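# Raise the ball off its ring and hold it

## Task

Pick the ball up off the ring it rests on and raise it by at least the width of four adult fingers (about 7 to 8 cm) above where it lay, then keep it gripped securely and motionless at that height.

## Robot and tools

Robot: two arms, left_arm and right_arm, each ending in a parallel two-finger gripper. The gripper's fingers point along its own +z axis and close along its y axis. The reported end_effector_position is the point between the finger pads, roughly 1 cm short of the fingertips.

Frames: the scene frame has its origin at table-top height, halfway between the two nominal arm bases, with +z up, +x reaching out over the table, and left_arm on the +y side (arm names do not match image sides). Each arm reports its hand pose, velocities and targets in its own base frame. Calibrated bases in the scene frame: left_arm at (+0.008, +0.235, +0.007) m, right_arm at (-0.009, -0.252, +0.025) m, both nearly unrotated, with +z up in each. Fixed cameras and the table use the scene frame. Reported poses can be a few cm off, more at long reach.

The 14-number row (used by execute_actions and move): dx, dy, dz, rx, ry, rz, opening for left_arm, followed by the same seven for right_arm. Every value lies in [-1, 1]. The first six per arm are an offset, not a pose, measured from that arm's Hand target at the moment the action or move begins, along that arm's base axes; rotation is about the Hand target position. Scale: 1.0 equals 0.6 m for dx, dy, dz, or 180 degrees for rx, ry, rz, which together form a single rotation vector. A 5 cm lift is therefore dz = 0.0833. The opening is absolute: +1 is fully open (0.094 m), -1 closed. Sending all six pose zeros re-requests the current Hand target; a zero in the opening slot is a real command (half open), so to leave a gripper unchanged resend its current opening.

execute_actions(actions, cameras): actions is a list of actions; each action is a list of up to 15 rows, one row per 1/30 s step; a short table repeats its final row to fill 15 steps. All rows of one action are offsets from the start pose of that action, not from the previous row; the next action starts from the new Hand target, so repeating an offset moves further. An empty list just reports state and images.

move(target, speed, blend, opening_speed, blocking, cameras): drives each gripper along a straight line toward a target. target is one 14-number row or a list of up to 15 rows; every row is an offset from the same starting Hand targets. speed is m/s per arm path, 0.002 to 4.3, default 0.25 (turn rate up to twice that in rad/s); one value or one per target. blend (m) rounds corners in a list. opening_speed (per second on the -1..1 scale, at least 0.2) makes fingers change gradually; use a low value when closing on the ball. Paths last at least 0.5 s and are cut off at 10 s. Moves do not avoid obstacles or the other arm; keep paths away from an arm's own base. The result adds a move: line: done (within 10 mm and 2 degrees), off_target, moving, held or fault, plus limits such as paced (pose clipped) or held (steps withheld). Neither done nor off_target tells you about contact. blocking=false returns after about 0.5 s while the move continues.

wait(seconds 0 to 10): lets time pass, arms hold their last command. stop: brakes a running move. zoom_image(camera, region [x0,y0,x1,y1], max 504x504 px): enlarges part of the latest image of cam_head_left, cam_head_right, cam_high, cam_low, cam_left_wrist or cam_right_wrist (each 896x504). finished_scene(scene): ends the scene irreversibly; call it only once the ball is raised and steady.

Reading results: Hand target is the last commanded pose after clipping; grippers often rest a centimetre or more short of it from friction and weight, which is not proof of contact. To close the gap, send the missing distance as an offset. The controller clips commanded orientation to within 40 degrees of the measured one each step. grip_measured is the measured opening on the same -1..1 scale; with nothing held it may read up to about 2.7 mm wide; on a round part under full squeeze it reads noticeably below the part's width, so it shows no clear stop at contact. Aim the commanded opening about 0.11 or more below the touch reading to grip at full force. grip_effort_nm is motor effort (negative = closing), not pad force. Joint torques include the arm's own weight; numbers 3 and 4 wrap at ±28 N m. Joint velocities reading within noise means that arm is still. execute_actions results also list end_effector_position at some steps.

Cameras come with calibration (K, distortion, T_world_to_cam); fixed cameras may be off by a couple of degrees and under 1 cm; wrist camera poses follow the arm's joints and may lag while moving.

Avoid: dropping the ball or letting it roll off the table (failure), opening the fingers while the ball is moving, fast moves into contact, commanding targets far beyond a contact (it presses hard), any collision between the arms or closing one gripper on the other's fingers, and arm fault stops. The ball may get an occasional small external nudge. Holding loads or stretched poses heats motors; a MOTOR HOT line appears at 85 °C and at 100 °C that arm goes limp for 30 to 60 s, so do not linger at full reach. Joint ranges (rad): waist ±2.880, shoulder 0 to 3.142, elbow 0 to 3.019, wrist pitch -1.693 to 1.571, wrist yaw ±1.571, wrist roll ±2.094.

Each tool is called after "Emit:" as name(argument=value, ...) on one line, values as JSON.

## Session

Emit:
execute_actions(actions=[])

Scene clock: 0.00 s.
left_arm: end_effector_position=(+0.2810, -0.1471, +0.3760) grip_measured=+1.000 grip_effort_nm=n/a end_effector_quat_wxyz=(+0.686, +0.139, +0.709, +0.089) | right_arm: end_effector_position=(+0.5991, -0.1268, +0.2676) grip_measured=+1.000 grip_effort_nm=n/a end_effector_quat_wxyz=(+0.121, -0.065, +0.989, +0.049)
Joint positions: left_arm=[-0.89 0.489 0.541 -0.115 -0.825 0.277 0.094] | right_arm=[-0.255 1.822 1.89 -1.437 -0.168 -0.368 0.094]
Joint velocities: within noise
Joint torques (N m): no reading
Heat: left arm: hottest elbow 32 °C; right arm: hottest wrist pitch 29 °C.
Hand target: left_arm +0.2807, -0.1467, +0.3955; +0.696, +0.128, +0.702, +0.080 | right_arm +0.6045, -0.1283, +0.2767; +0.132, -0.066, +0.988, +0.045
Tool commands: left_gripper/opening=+1.0 right_gripper/opening=+1.0
camera_calibration:
cam_left_wrist: T_world_to_cam=[[-0.0631204, -0.946969, -0.315063, 0.0000772747], [-0.454159, 0.308366, -0.835853, 0.525771], [0.888682, 0.0903293, -0.449538, 0.0221346], [0, 0, 0, 1]] pos_world=[0.219118, -0.164056, 0.449442]
cam_right_wrist: T_world_to_cam=[[0.155852, -0.98451, -0.0803121, -0.197387], [-0.971454, -0.16749, 0.168001, 0.557957], [-0.17885, 0.0518364, -0.98251, 0.459791], [0, 0, 0, 1]] pos_world=[0.655027, -0.124712, 0.342159]

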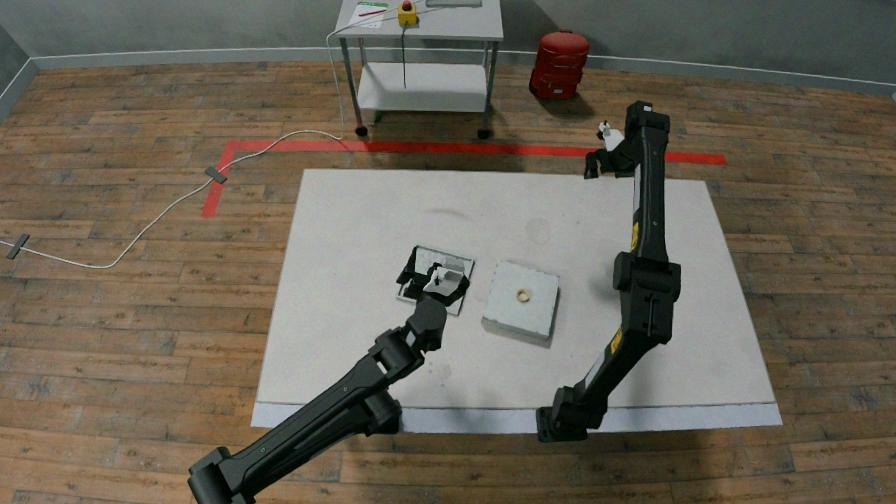

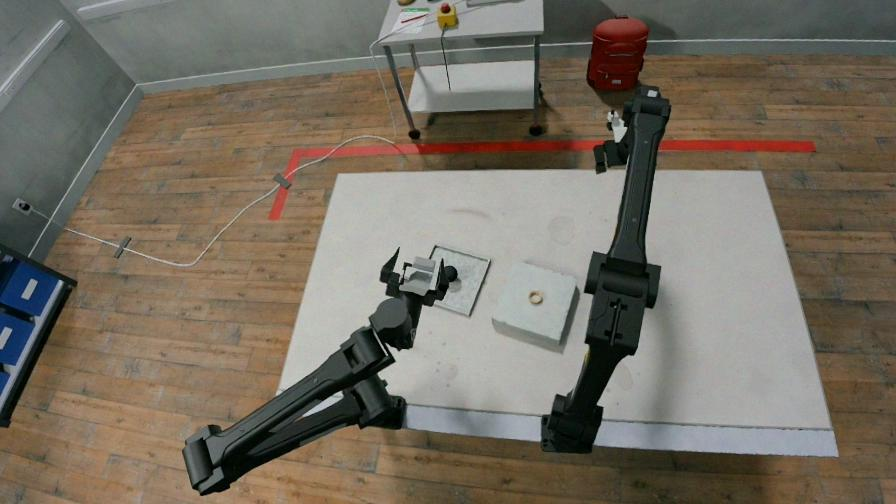

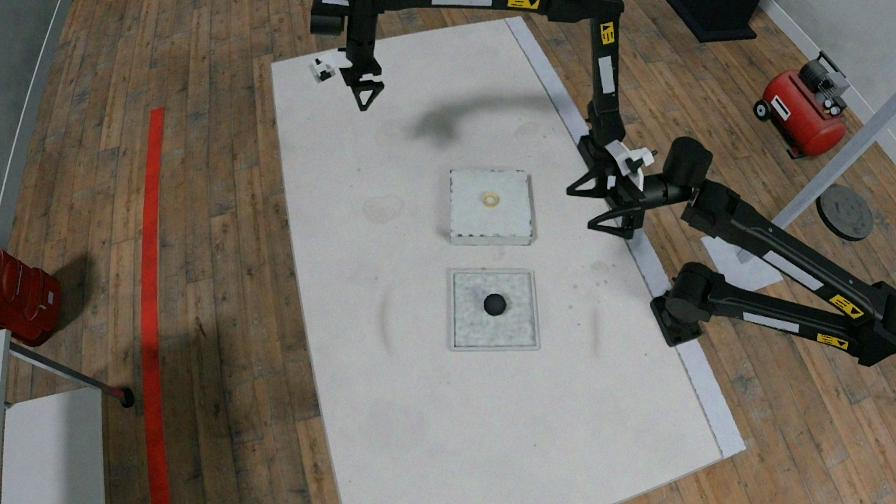

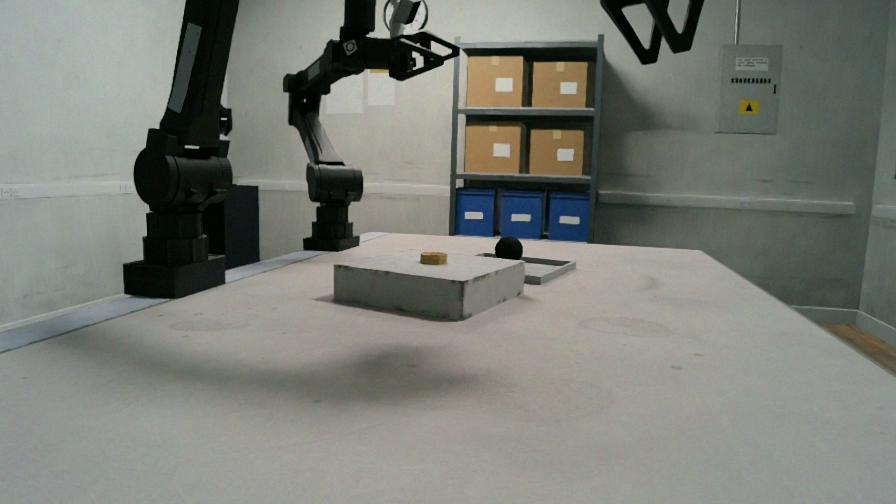

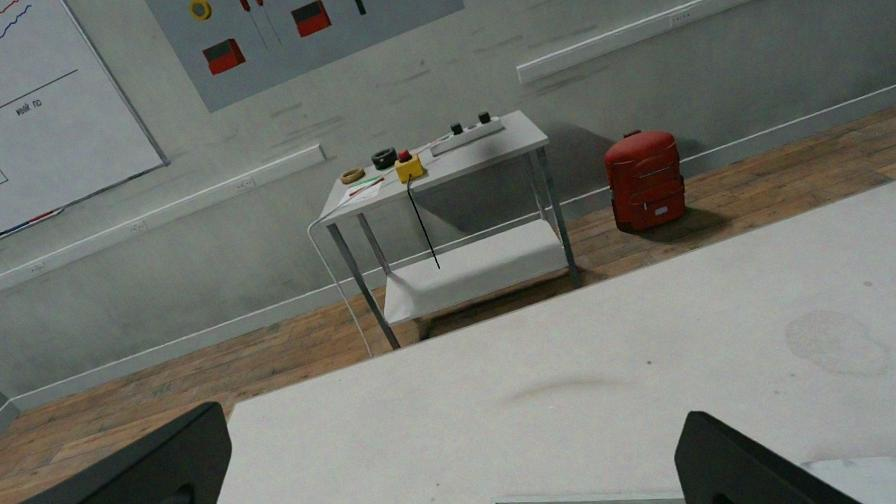

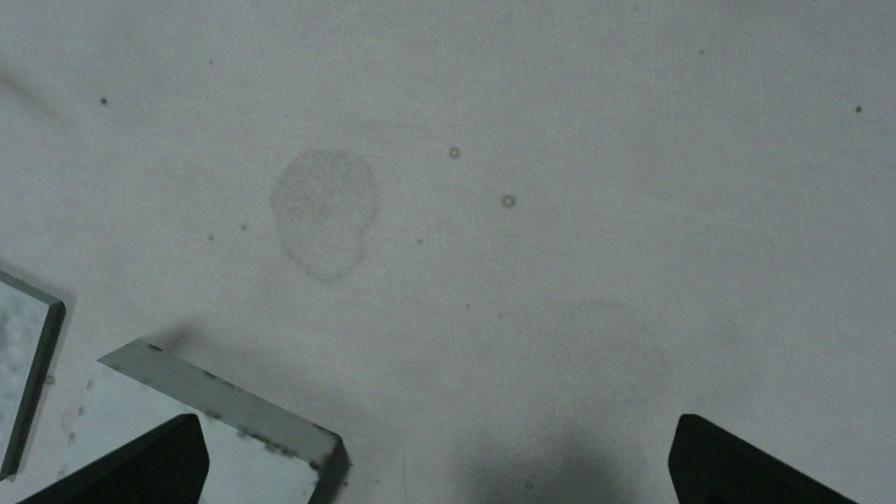

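Emit:
move(target=[0.209,-0.03,-0.41,0.038,0.492,-0.0055,1,0,0,0,0,0,0,1], speed=0.45, cameras=["cam_left_wrist","cam_low"])

Scene clock: 16.30 s.
left_arm: end_effector_position=(+0.3878, -0.1591, +0.1294) grip_measured=+1.000 grip_effort_nm=-0.022 end_effector_quat_wxyz=(-0.020, +0.188, +0.982, +0.007) | right_arm: end_effector_position=(+0.5991, -0.1268, +0.2676) grip_measured=+1.000 grip_effort_nm=0.007 end_effector_quat_wxyz=(+0.121, -0.065, +0.989, +0.049)
Joint positions: left_arm=[-0.39 1.527 1.16 -1.247 -0.006 -0.012 0.094] | right_arm=[-0.255 1.822 1.89 -1.437 -0.168 -0.368 0.094]
Joint velocities: within noise
Joint torques (N m): left_arm=[0.38 -14.62 11.69 -0.09 0.16 0.14] | right_arm=[1.03 -13.8 11.06 0.65 -0.24 0.12]
Heat: left arm: hottest elbow 36 °C; right arm: hottest elbow 29 °C.
Hand target: left_arm +0.4062, -0.1647, +0.1496; +0.002, +0.190, +0.982, +0.001 | right_arm +0.6045, -0.1283, +0.2767; +0.132, -0.066, +0.988, +0.045
Off the commanded pose: left_arm 0.028 m, 3 deg | right_arm 0.011 m, 1 deg.
move: off_target (left_arm, right_arm)
camera_calibration:
cam_left_wrist: T_world_to_cam=[[-0.367787, -0.929748, -0.0173688, 0.0000882743], [-0.821408, 0.316061, 0.474757, 0.345913], [-0.435915, 0.188877, -0.879945, 0.402438], [0, 0, 0, 1]] pos_world=[0.459597, -0.185259, 0.1899]
Images, in order (width x height): cam_low 896x504, cam_left_wrist 896x504.

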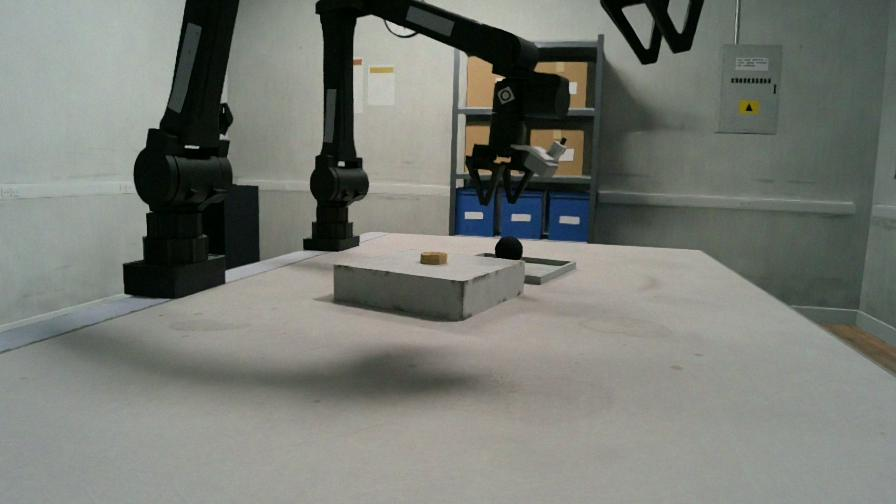

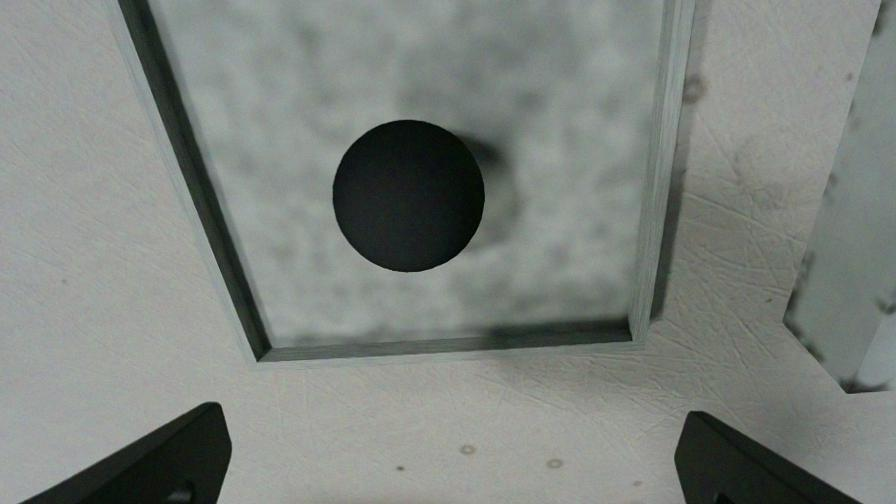

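Emit:
move(target=[0.02,0.023,-0.091,0,0,0,1,0,0,0,0,0,0,1], speed=0.25, cameras=["cam_left_wrist","cam_low"])

Emit:
zoom_image(camera="cam_low", region=[440, 180, 620, 300])

Scene clock: 26.53 s.
left_arm: end_effector_position=(+0.4156, -0.1516, +0.0963) grip_measured=+1.000 grip_effort_nm=-0.017 end_effector_quat_wxyz=(-0.002, +0.188, +0.982, +0.003) | right_arm: end_effector_position=(+0.5991, -0.1268, +0.2676) grip_measured=+1.000 grip_effort_nm=0.002 end_effector_quat_wxyz=(+0.121, -0.065, +0.989, +0.049)
Joint positions: left_arm=[-0.351 1.596 1.149 -1.129 -0.005 0.027 0.094] | right_arm=[-0.255 1.822 1.89 -1.437 -0.168 -0.368 0.094]
Joint velocities: within noise
Joint torques (N m): left_arm=[0.09 -15.33 7.08 0.59 0.13 0.11] | right_arm=[1.08 -14.04 11.03 0.68 -0.24 0.14]
Heat: left arm: hottest elbow 37 °C; right arm: hottest elbow 30 °C.
Hand target: left_arm +0.4182, -0.1508, +0.0949; +0.002, +0.190, +0.982, +0.001 | right_arm +0.6045, -0.1283, +0.2767; +0.132, -0.066, +0.988, +0.045
Off the commanded pose: left_arm 0.003 m, 1 deg | right_arm 0.011 m, 1 deg.
move: off_target (right_arm)
camera_calibration:
cam_left_wrist: T_world_to_cam=[[-0.366484, -0.930283, -0.0162506, 0.0159594], [-0.83713, 0.322063, 0.442142, 0.392629], [-0.406084, 0.175642, -0.896798, 0.371288], [0, 0, 0, 1]] pos_world=[0.485304, -0.176818, 0.159632]
Images, in order (width x height): cam_low 896x504, cam_left_wrist 896x504.

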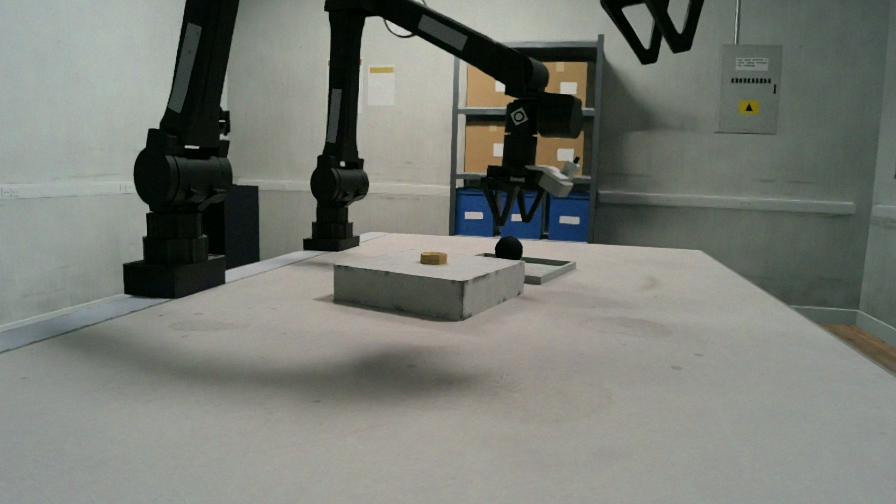

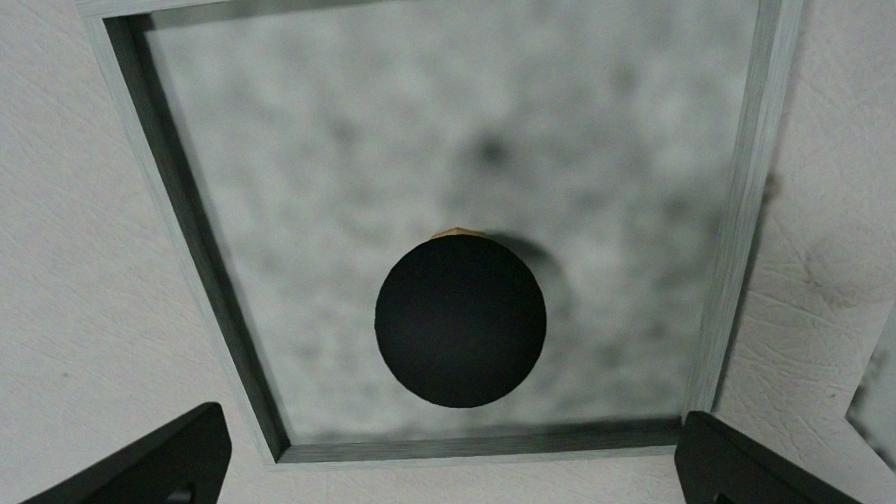

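Scaled by 2.800 from the camera's 896x504 image, which has a finer 1280x720 frame.

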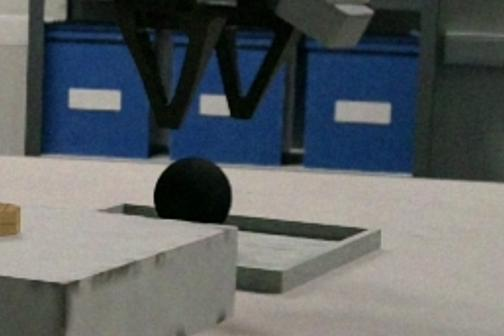

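Emit:
move(target=[-0.0095,0.003,-0.0915,0,0,0,1,0,0,0,0,0,0,1], speed=0.15, cameras=["cam_left_wrist","cam_low"])

Emit:
zoom_image(camera="cam_low", region=[440, 180, 620, 300])

Scene clock: 42.00 s.
left_arm: end_effector_position=(+0.4099, -0.1495, +0.0408) grip_measured=+1.000 grip_effort_nm=-0.017 end_effector_quat_wxyz=(-0.003, +0.188, +0.982, +0.003) | right_arm: end_effector_position=(+0.5991, -0.1268, +0.2676) grip_measured=+1.000 grip_effort_nm=0.002 end_effector_quat_wxyz=(+0.121, -0.065, +0.989, +0.049)
Joint positions: left_arm=[-0.351 1.658 1.06 -0.98 -0.005 0.027 0.094] | right_arm=[-0.255 1.822 1.89 -1.437 -0.168 -0.368 0.094]
Joint velocities: within noise
Joint torques (N m): left_arm=[-0.03 -16.09 6.38 0.36 0.13 0.08] | right_arm=[1.08 -13.92 11.03 0.64 -0.23 0.13]
Heat: left arm: hottest elbow 37 °C; right arm: hottest elbow 31 °C.
Hand target: left_arm +0.4124, -0.1489, +0.0400; +0.002, +0.190, +0.982, +0.001 | right_arm +0.6045, -0.1283, +0.2767; +0.132, -0.066, +0.988, +0.045
Off the commanded pose: left_arm 0.003 m, 1 deg | right_arm 0.011 m, 1 deg.
move: off_target (right_arm)
camera_calibration:
cam_left_wrist: T_world_to_cam=[[-0.366878, -0.930128, -0.0161883, 0.0150737], [-0.836385, 0.322184, 0.44346, 0.411412], [-0.407259, 0.176236, -0.896148, 0.319402], [0, 0, 0, 1]] pos_world=[0.479708, -0.17482, 0.104031]
Images, in order (width x height): cam_low 896x504, cam_left_wrist 896x504.

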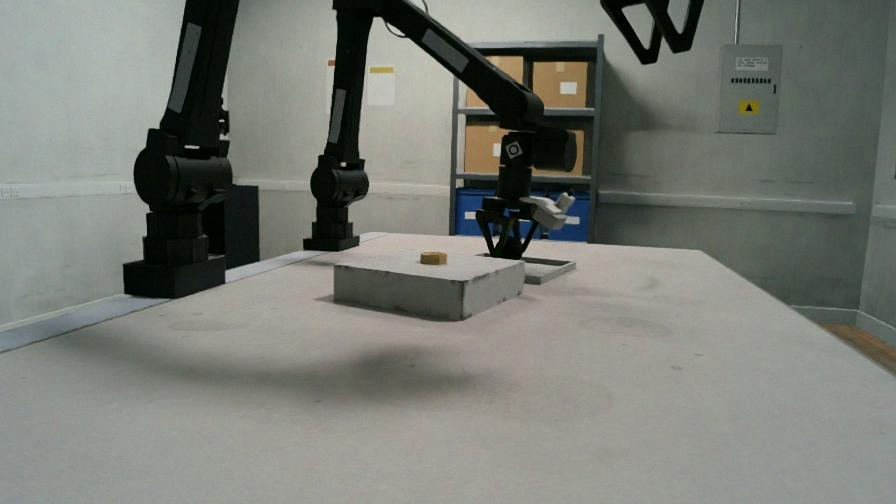

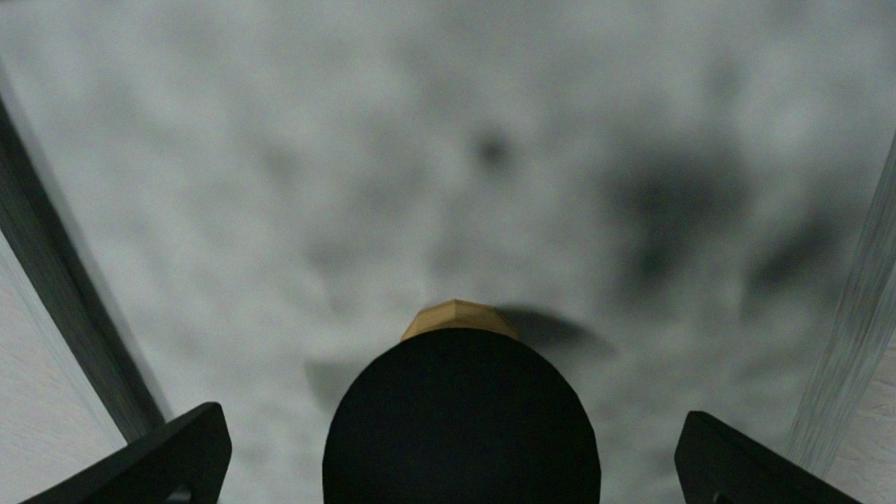

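Scaled by 2.800 from the camera's 896x504 image, which has a finer 1280x720 frame.

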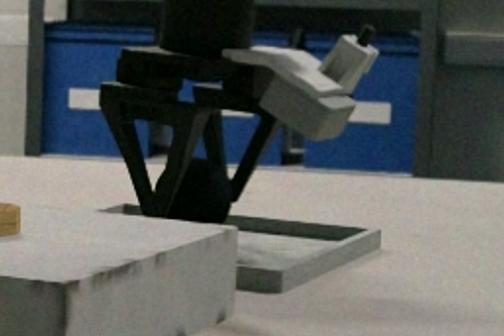

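Emit:
move(target=[0,0,0,0,0,0,-0.2,0,0,0,0,0,0,1], opening_speed=0.7, cameras=["cam_left_wrist"])

Emit:
move(target=[0,0,0.2,0,0,0,-0.2,0,0,0,0,0,0,1], speed=0.15, cameras=["cam_left_wrist","cam_low"])

Scene clock: 47.80 s.
left_arm: end_effector_position=(+0.4099, -0.1497, +0.0408) grip_measured=+0.037 grip_effort_nm=-1.038 end_effector_quat_wxyz=(-0.003, +0.188, +0.982, +0.003) | right_arm: end_effector_position=(+0.5991, -0.1268, +0.2676) grip_measured=+1.000 grip_effort_nm=0.007 end_effector_quat_wxyz=(+0.121, -0.065, +0.989, +0.049)
Joint positions: left_arm=[-0.351 1.658 1.06 -0.98 -0.004 0.027 0.049] | right_arm=[-0.255 1.822 1.89 -1.437 -0.168 -0.368 0.094]
Joint velocities: within noise
Joint torques (N m): left_arm=[0.32 -15.68 6.61 0.5 0.09 0.07] | right_arm=[0.97 -13.92 11.07 0.61 -0.24 0.12]
Heat: left arm: hottest elbow 37 °C; right arm: hottest elbow 32 °C.
Hand target: left_arm +0.4125, -0.1489, +0.0400; +0.002, +0.190, +0.982, +0.001 | right_arm +0.6045, -0.1283, +0.2767; +0.132, -0.066, +0.988, +0.045
Off the commanded pose: left_arm 0.003 m, 1 deg | right_arm 0.011 m, 1 deg.
move: off_target (right_arm)
camera_calibration:
cam_left_wrist: T_world_to_cam=[[-0.366806, -0.930175, -0.0150738, 0.014825], [-0.836261, 0.322586, 0.443402, 0.411461], [-0.407579, 0.175248, -0.896196, 0.319404], [0, 0, 0, 1]] pos_world=[0.479709, -0.174917, 0.104029]
Images, in order (width x height): cam_left_wrist 896x504.

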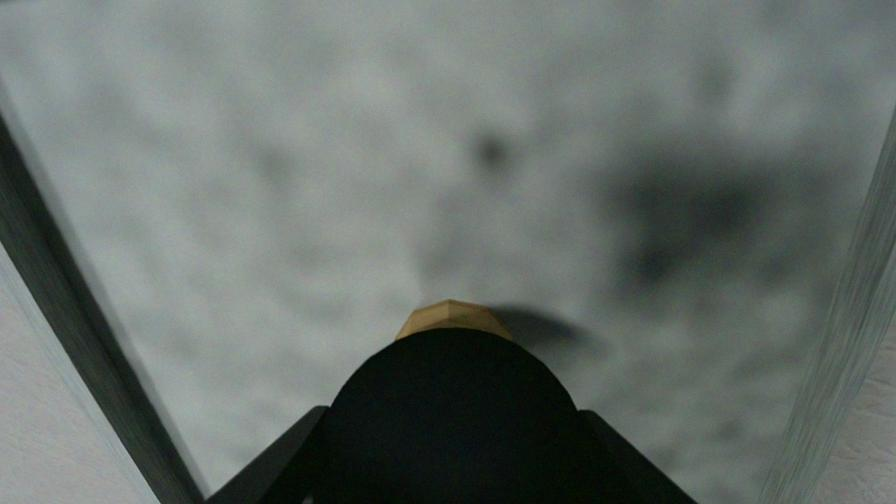

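Scene clock: 49.27 s.
left_arm: end_effector_position=(+0.3934, -0.1437, +0.1350) grip_measured=+0.036 grip_effort_nm=-1.043 end_effector_quat_wxyz=(-0.027, +0.188, +0.982, +0.006) | right_arm: end_effector_position=(+0.5991, -0.1268, +0.2676) grip_measured=+1.000 grip_effort_nm=0.007 end_effector_quat_wxyz=(+0.121, -0.065, +0.989, +0.049)
Joint positions: left_arm=[-0.351 1.528 1.177 -1.274 -0.004 0.027 0.049] | right_arm=[-0.255 1.822 1.89 -1.437 -0.168 -0.368 0.094]
Joint velocities: within noise
Joint torques (N m): left_arm=[0.21 -14.8 12.25 -0.36 0.1 0.1] | right_arm=[1.08 -13.92 11.02 0.7 -0.23 0.12]
Heat: left arm: hottest elbow 37 °C; right arm: hottest elbow 32 °C.
Hand target: left_arm +0.4125, -0.1489, +0.1600; +0.002, +0.190, +0.982, +0.001 | right_arm +0.6045, -0.1283, +0.2767; +0.132, -0.066, +0.988, +0.045
Off the commanded pose: left_arm 0.032 m, 3 deg | right_arm 0.011 m, 1 deg.
move: off_target (left_arm, right_arm)
camera_calibration:
cam_left_wrist: T_world_to_cam=[[-0.367475, -0.92993, -0.0138765, 0.0159602], [-0.815577, 0.315044, 0.485367, 0.339023], [-0.446986, 0.189678, -0.8742, 0.410674], [0, 0, 0, 1]] pos_world=[0.46593, -0.169861, 0.194682]
Images, in order (width x height): cam_low 896x504, cam_left_wrist 896x504.

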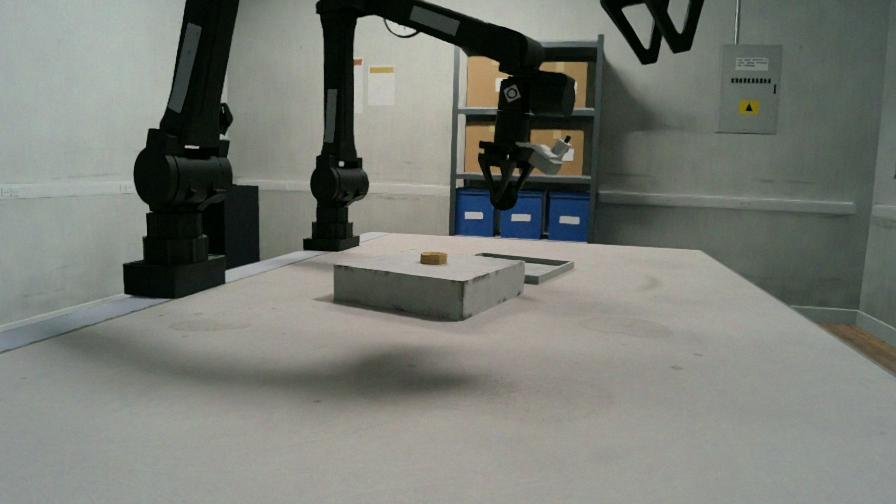

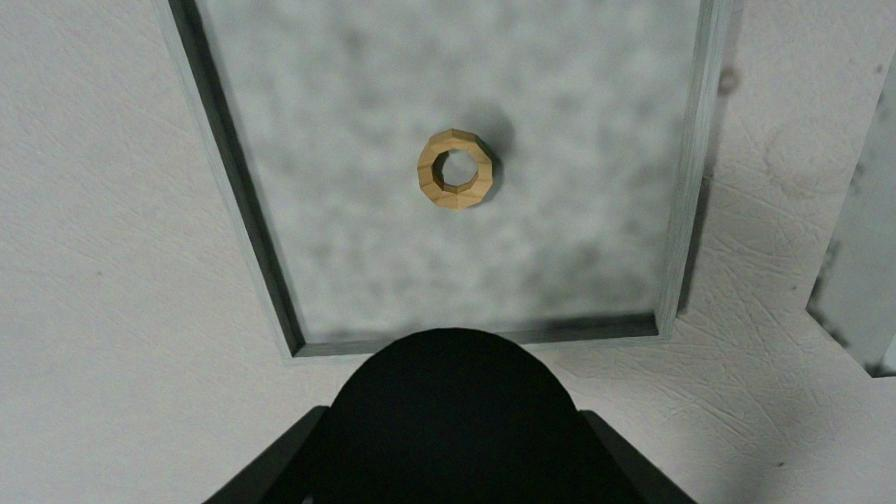

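Emit:
finished_scene(scene=2)

The scene is finished: the task was done.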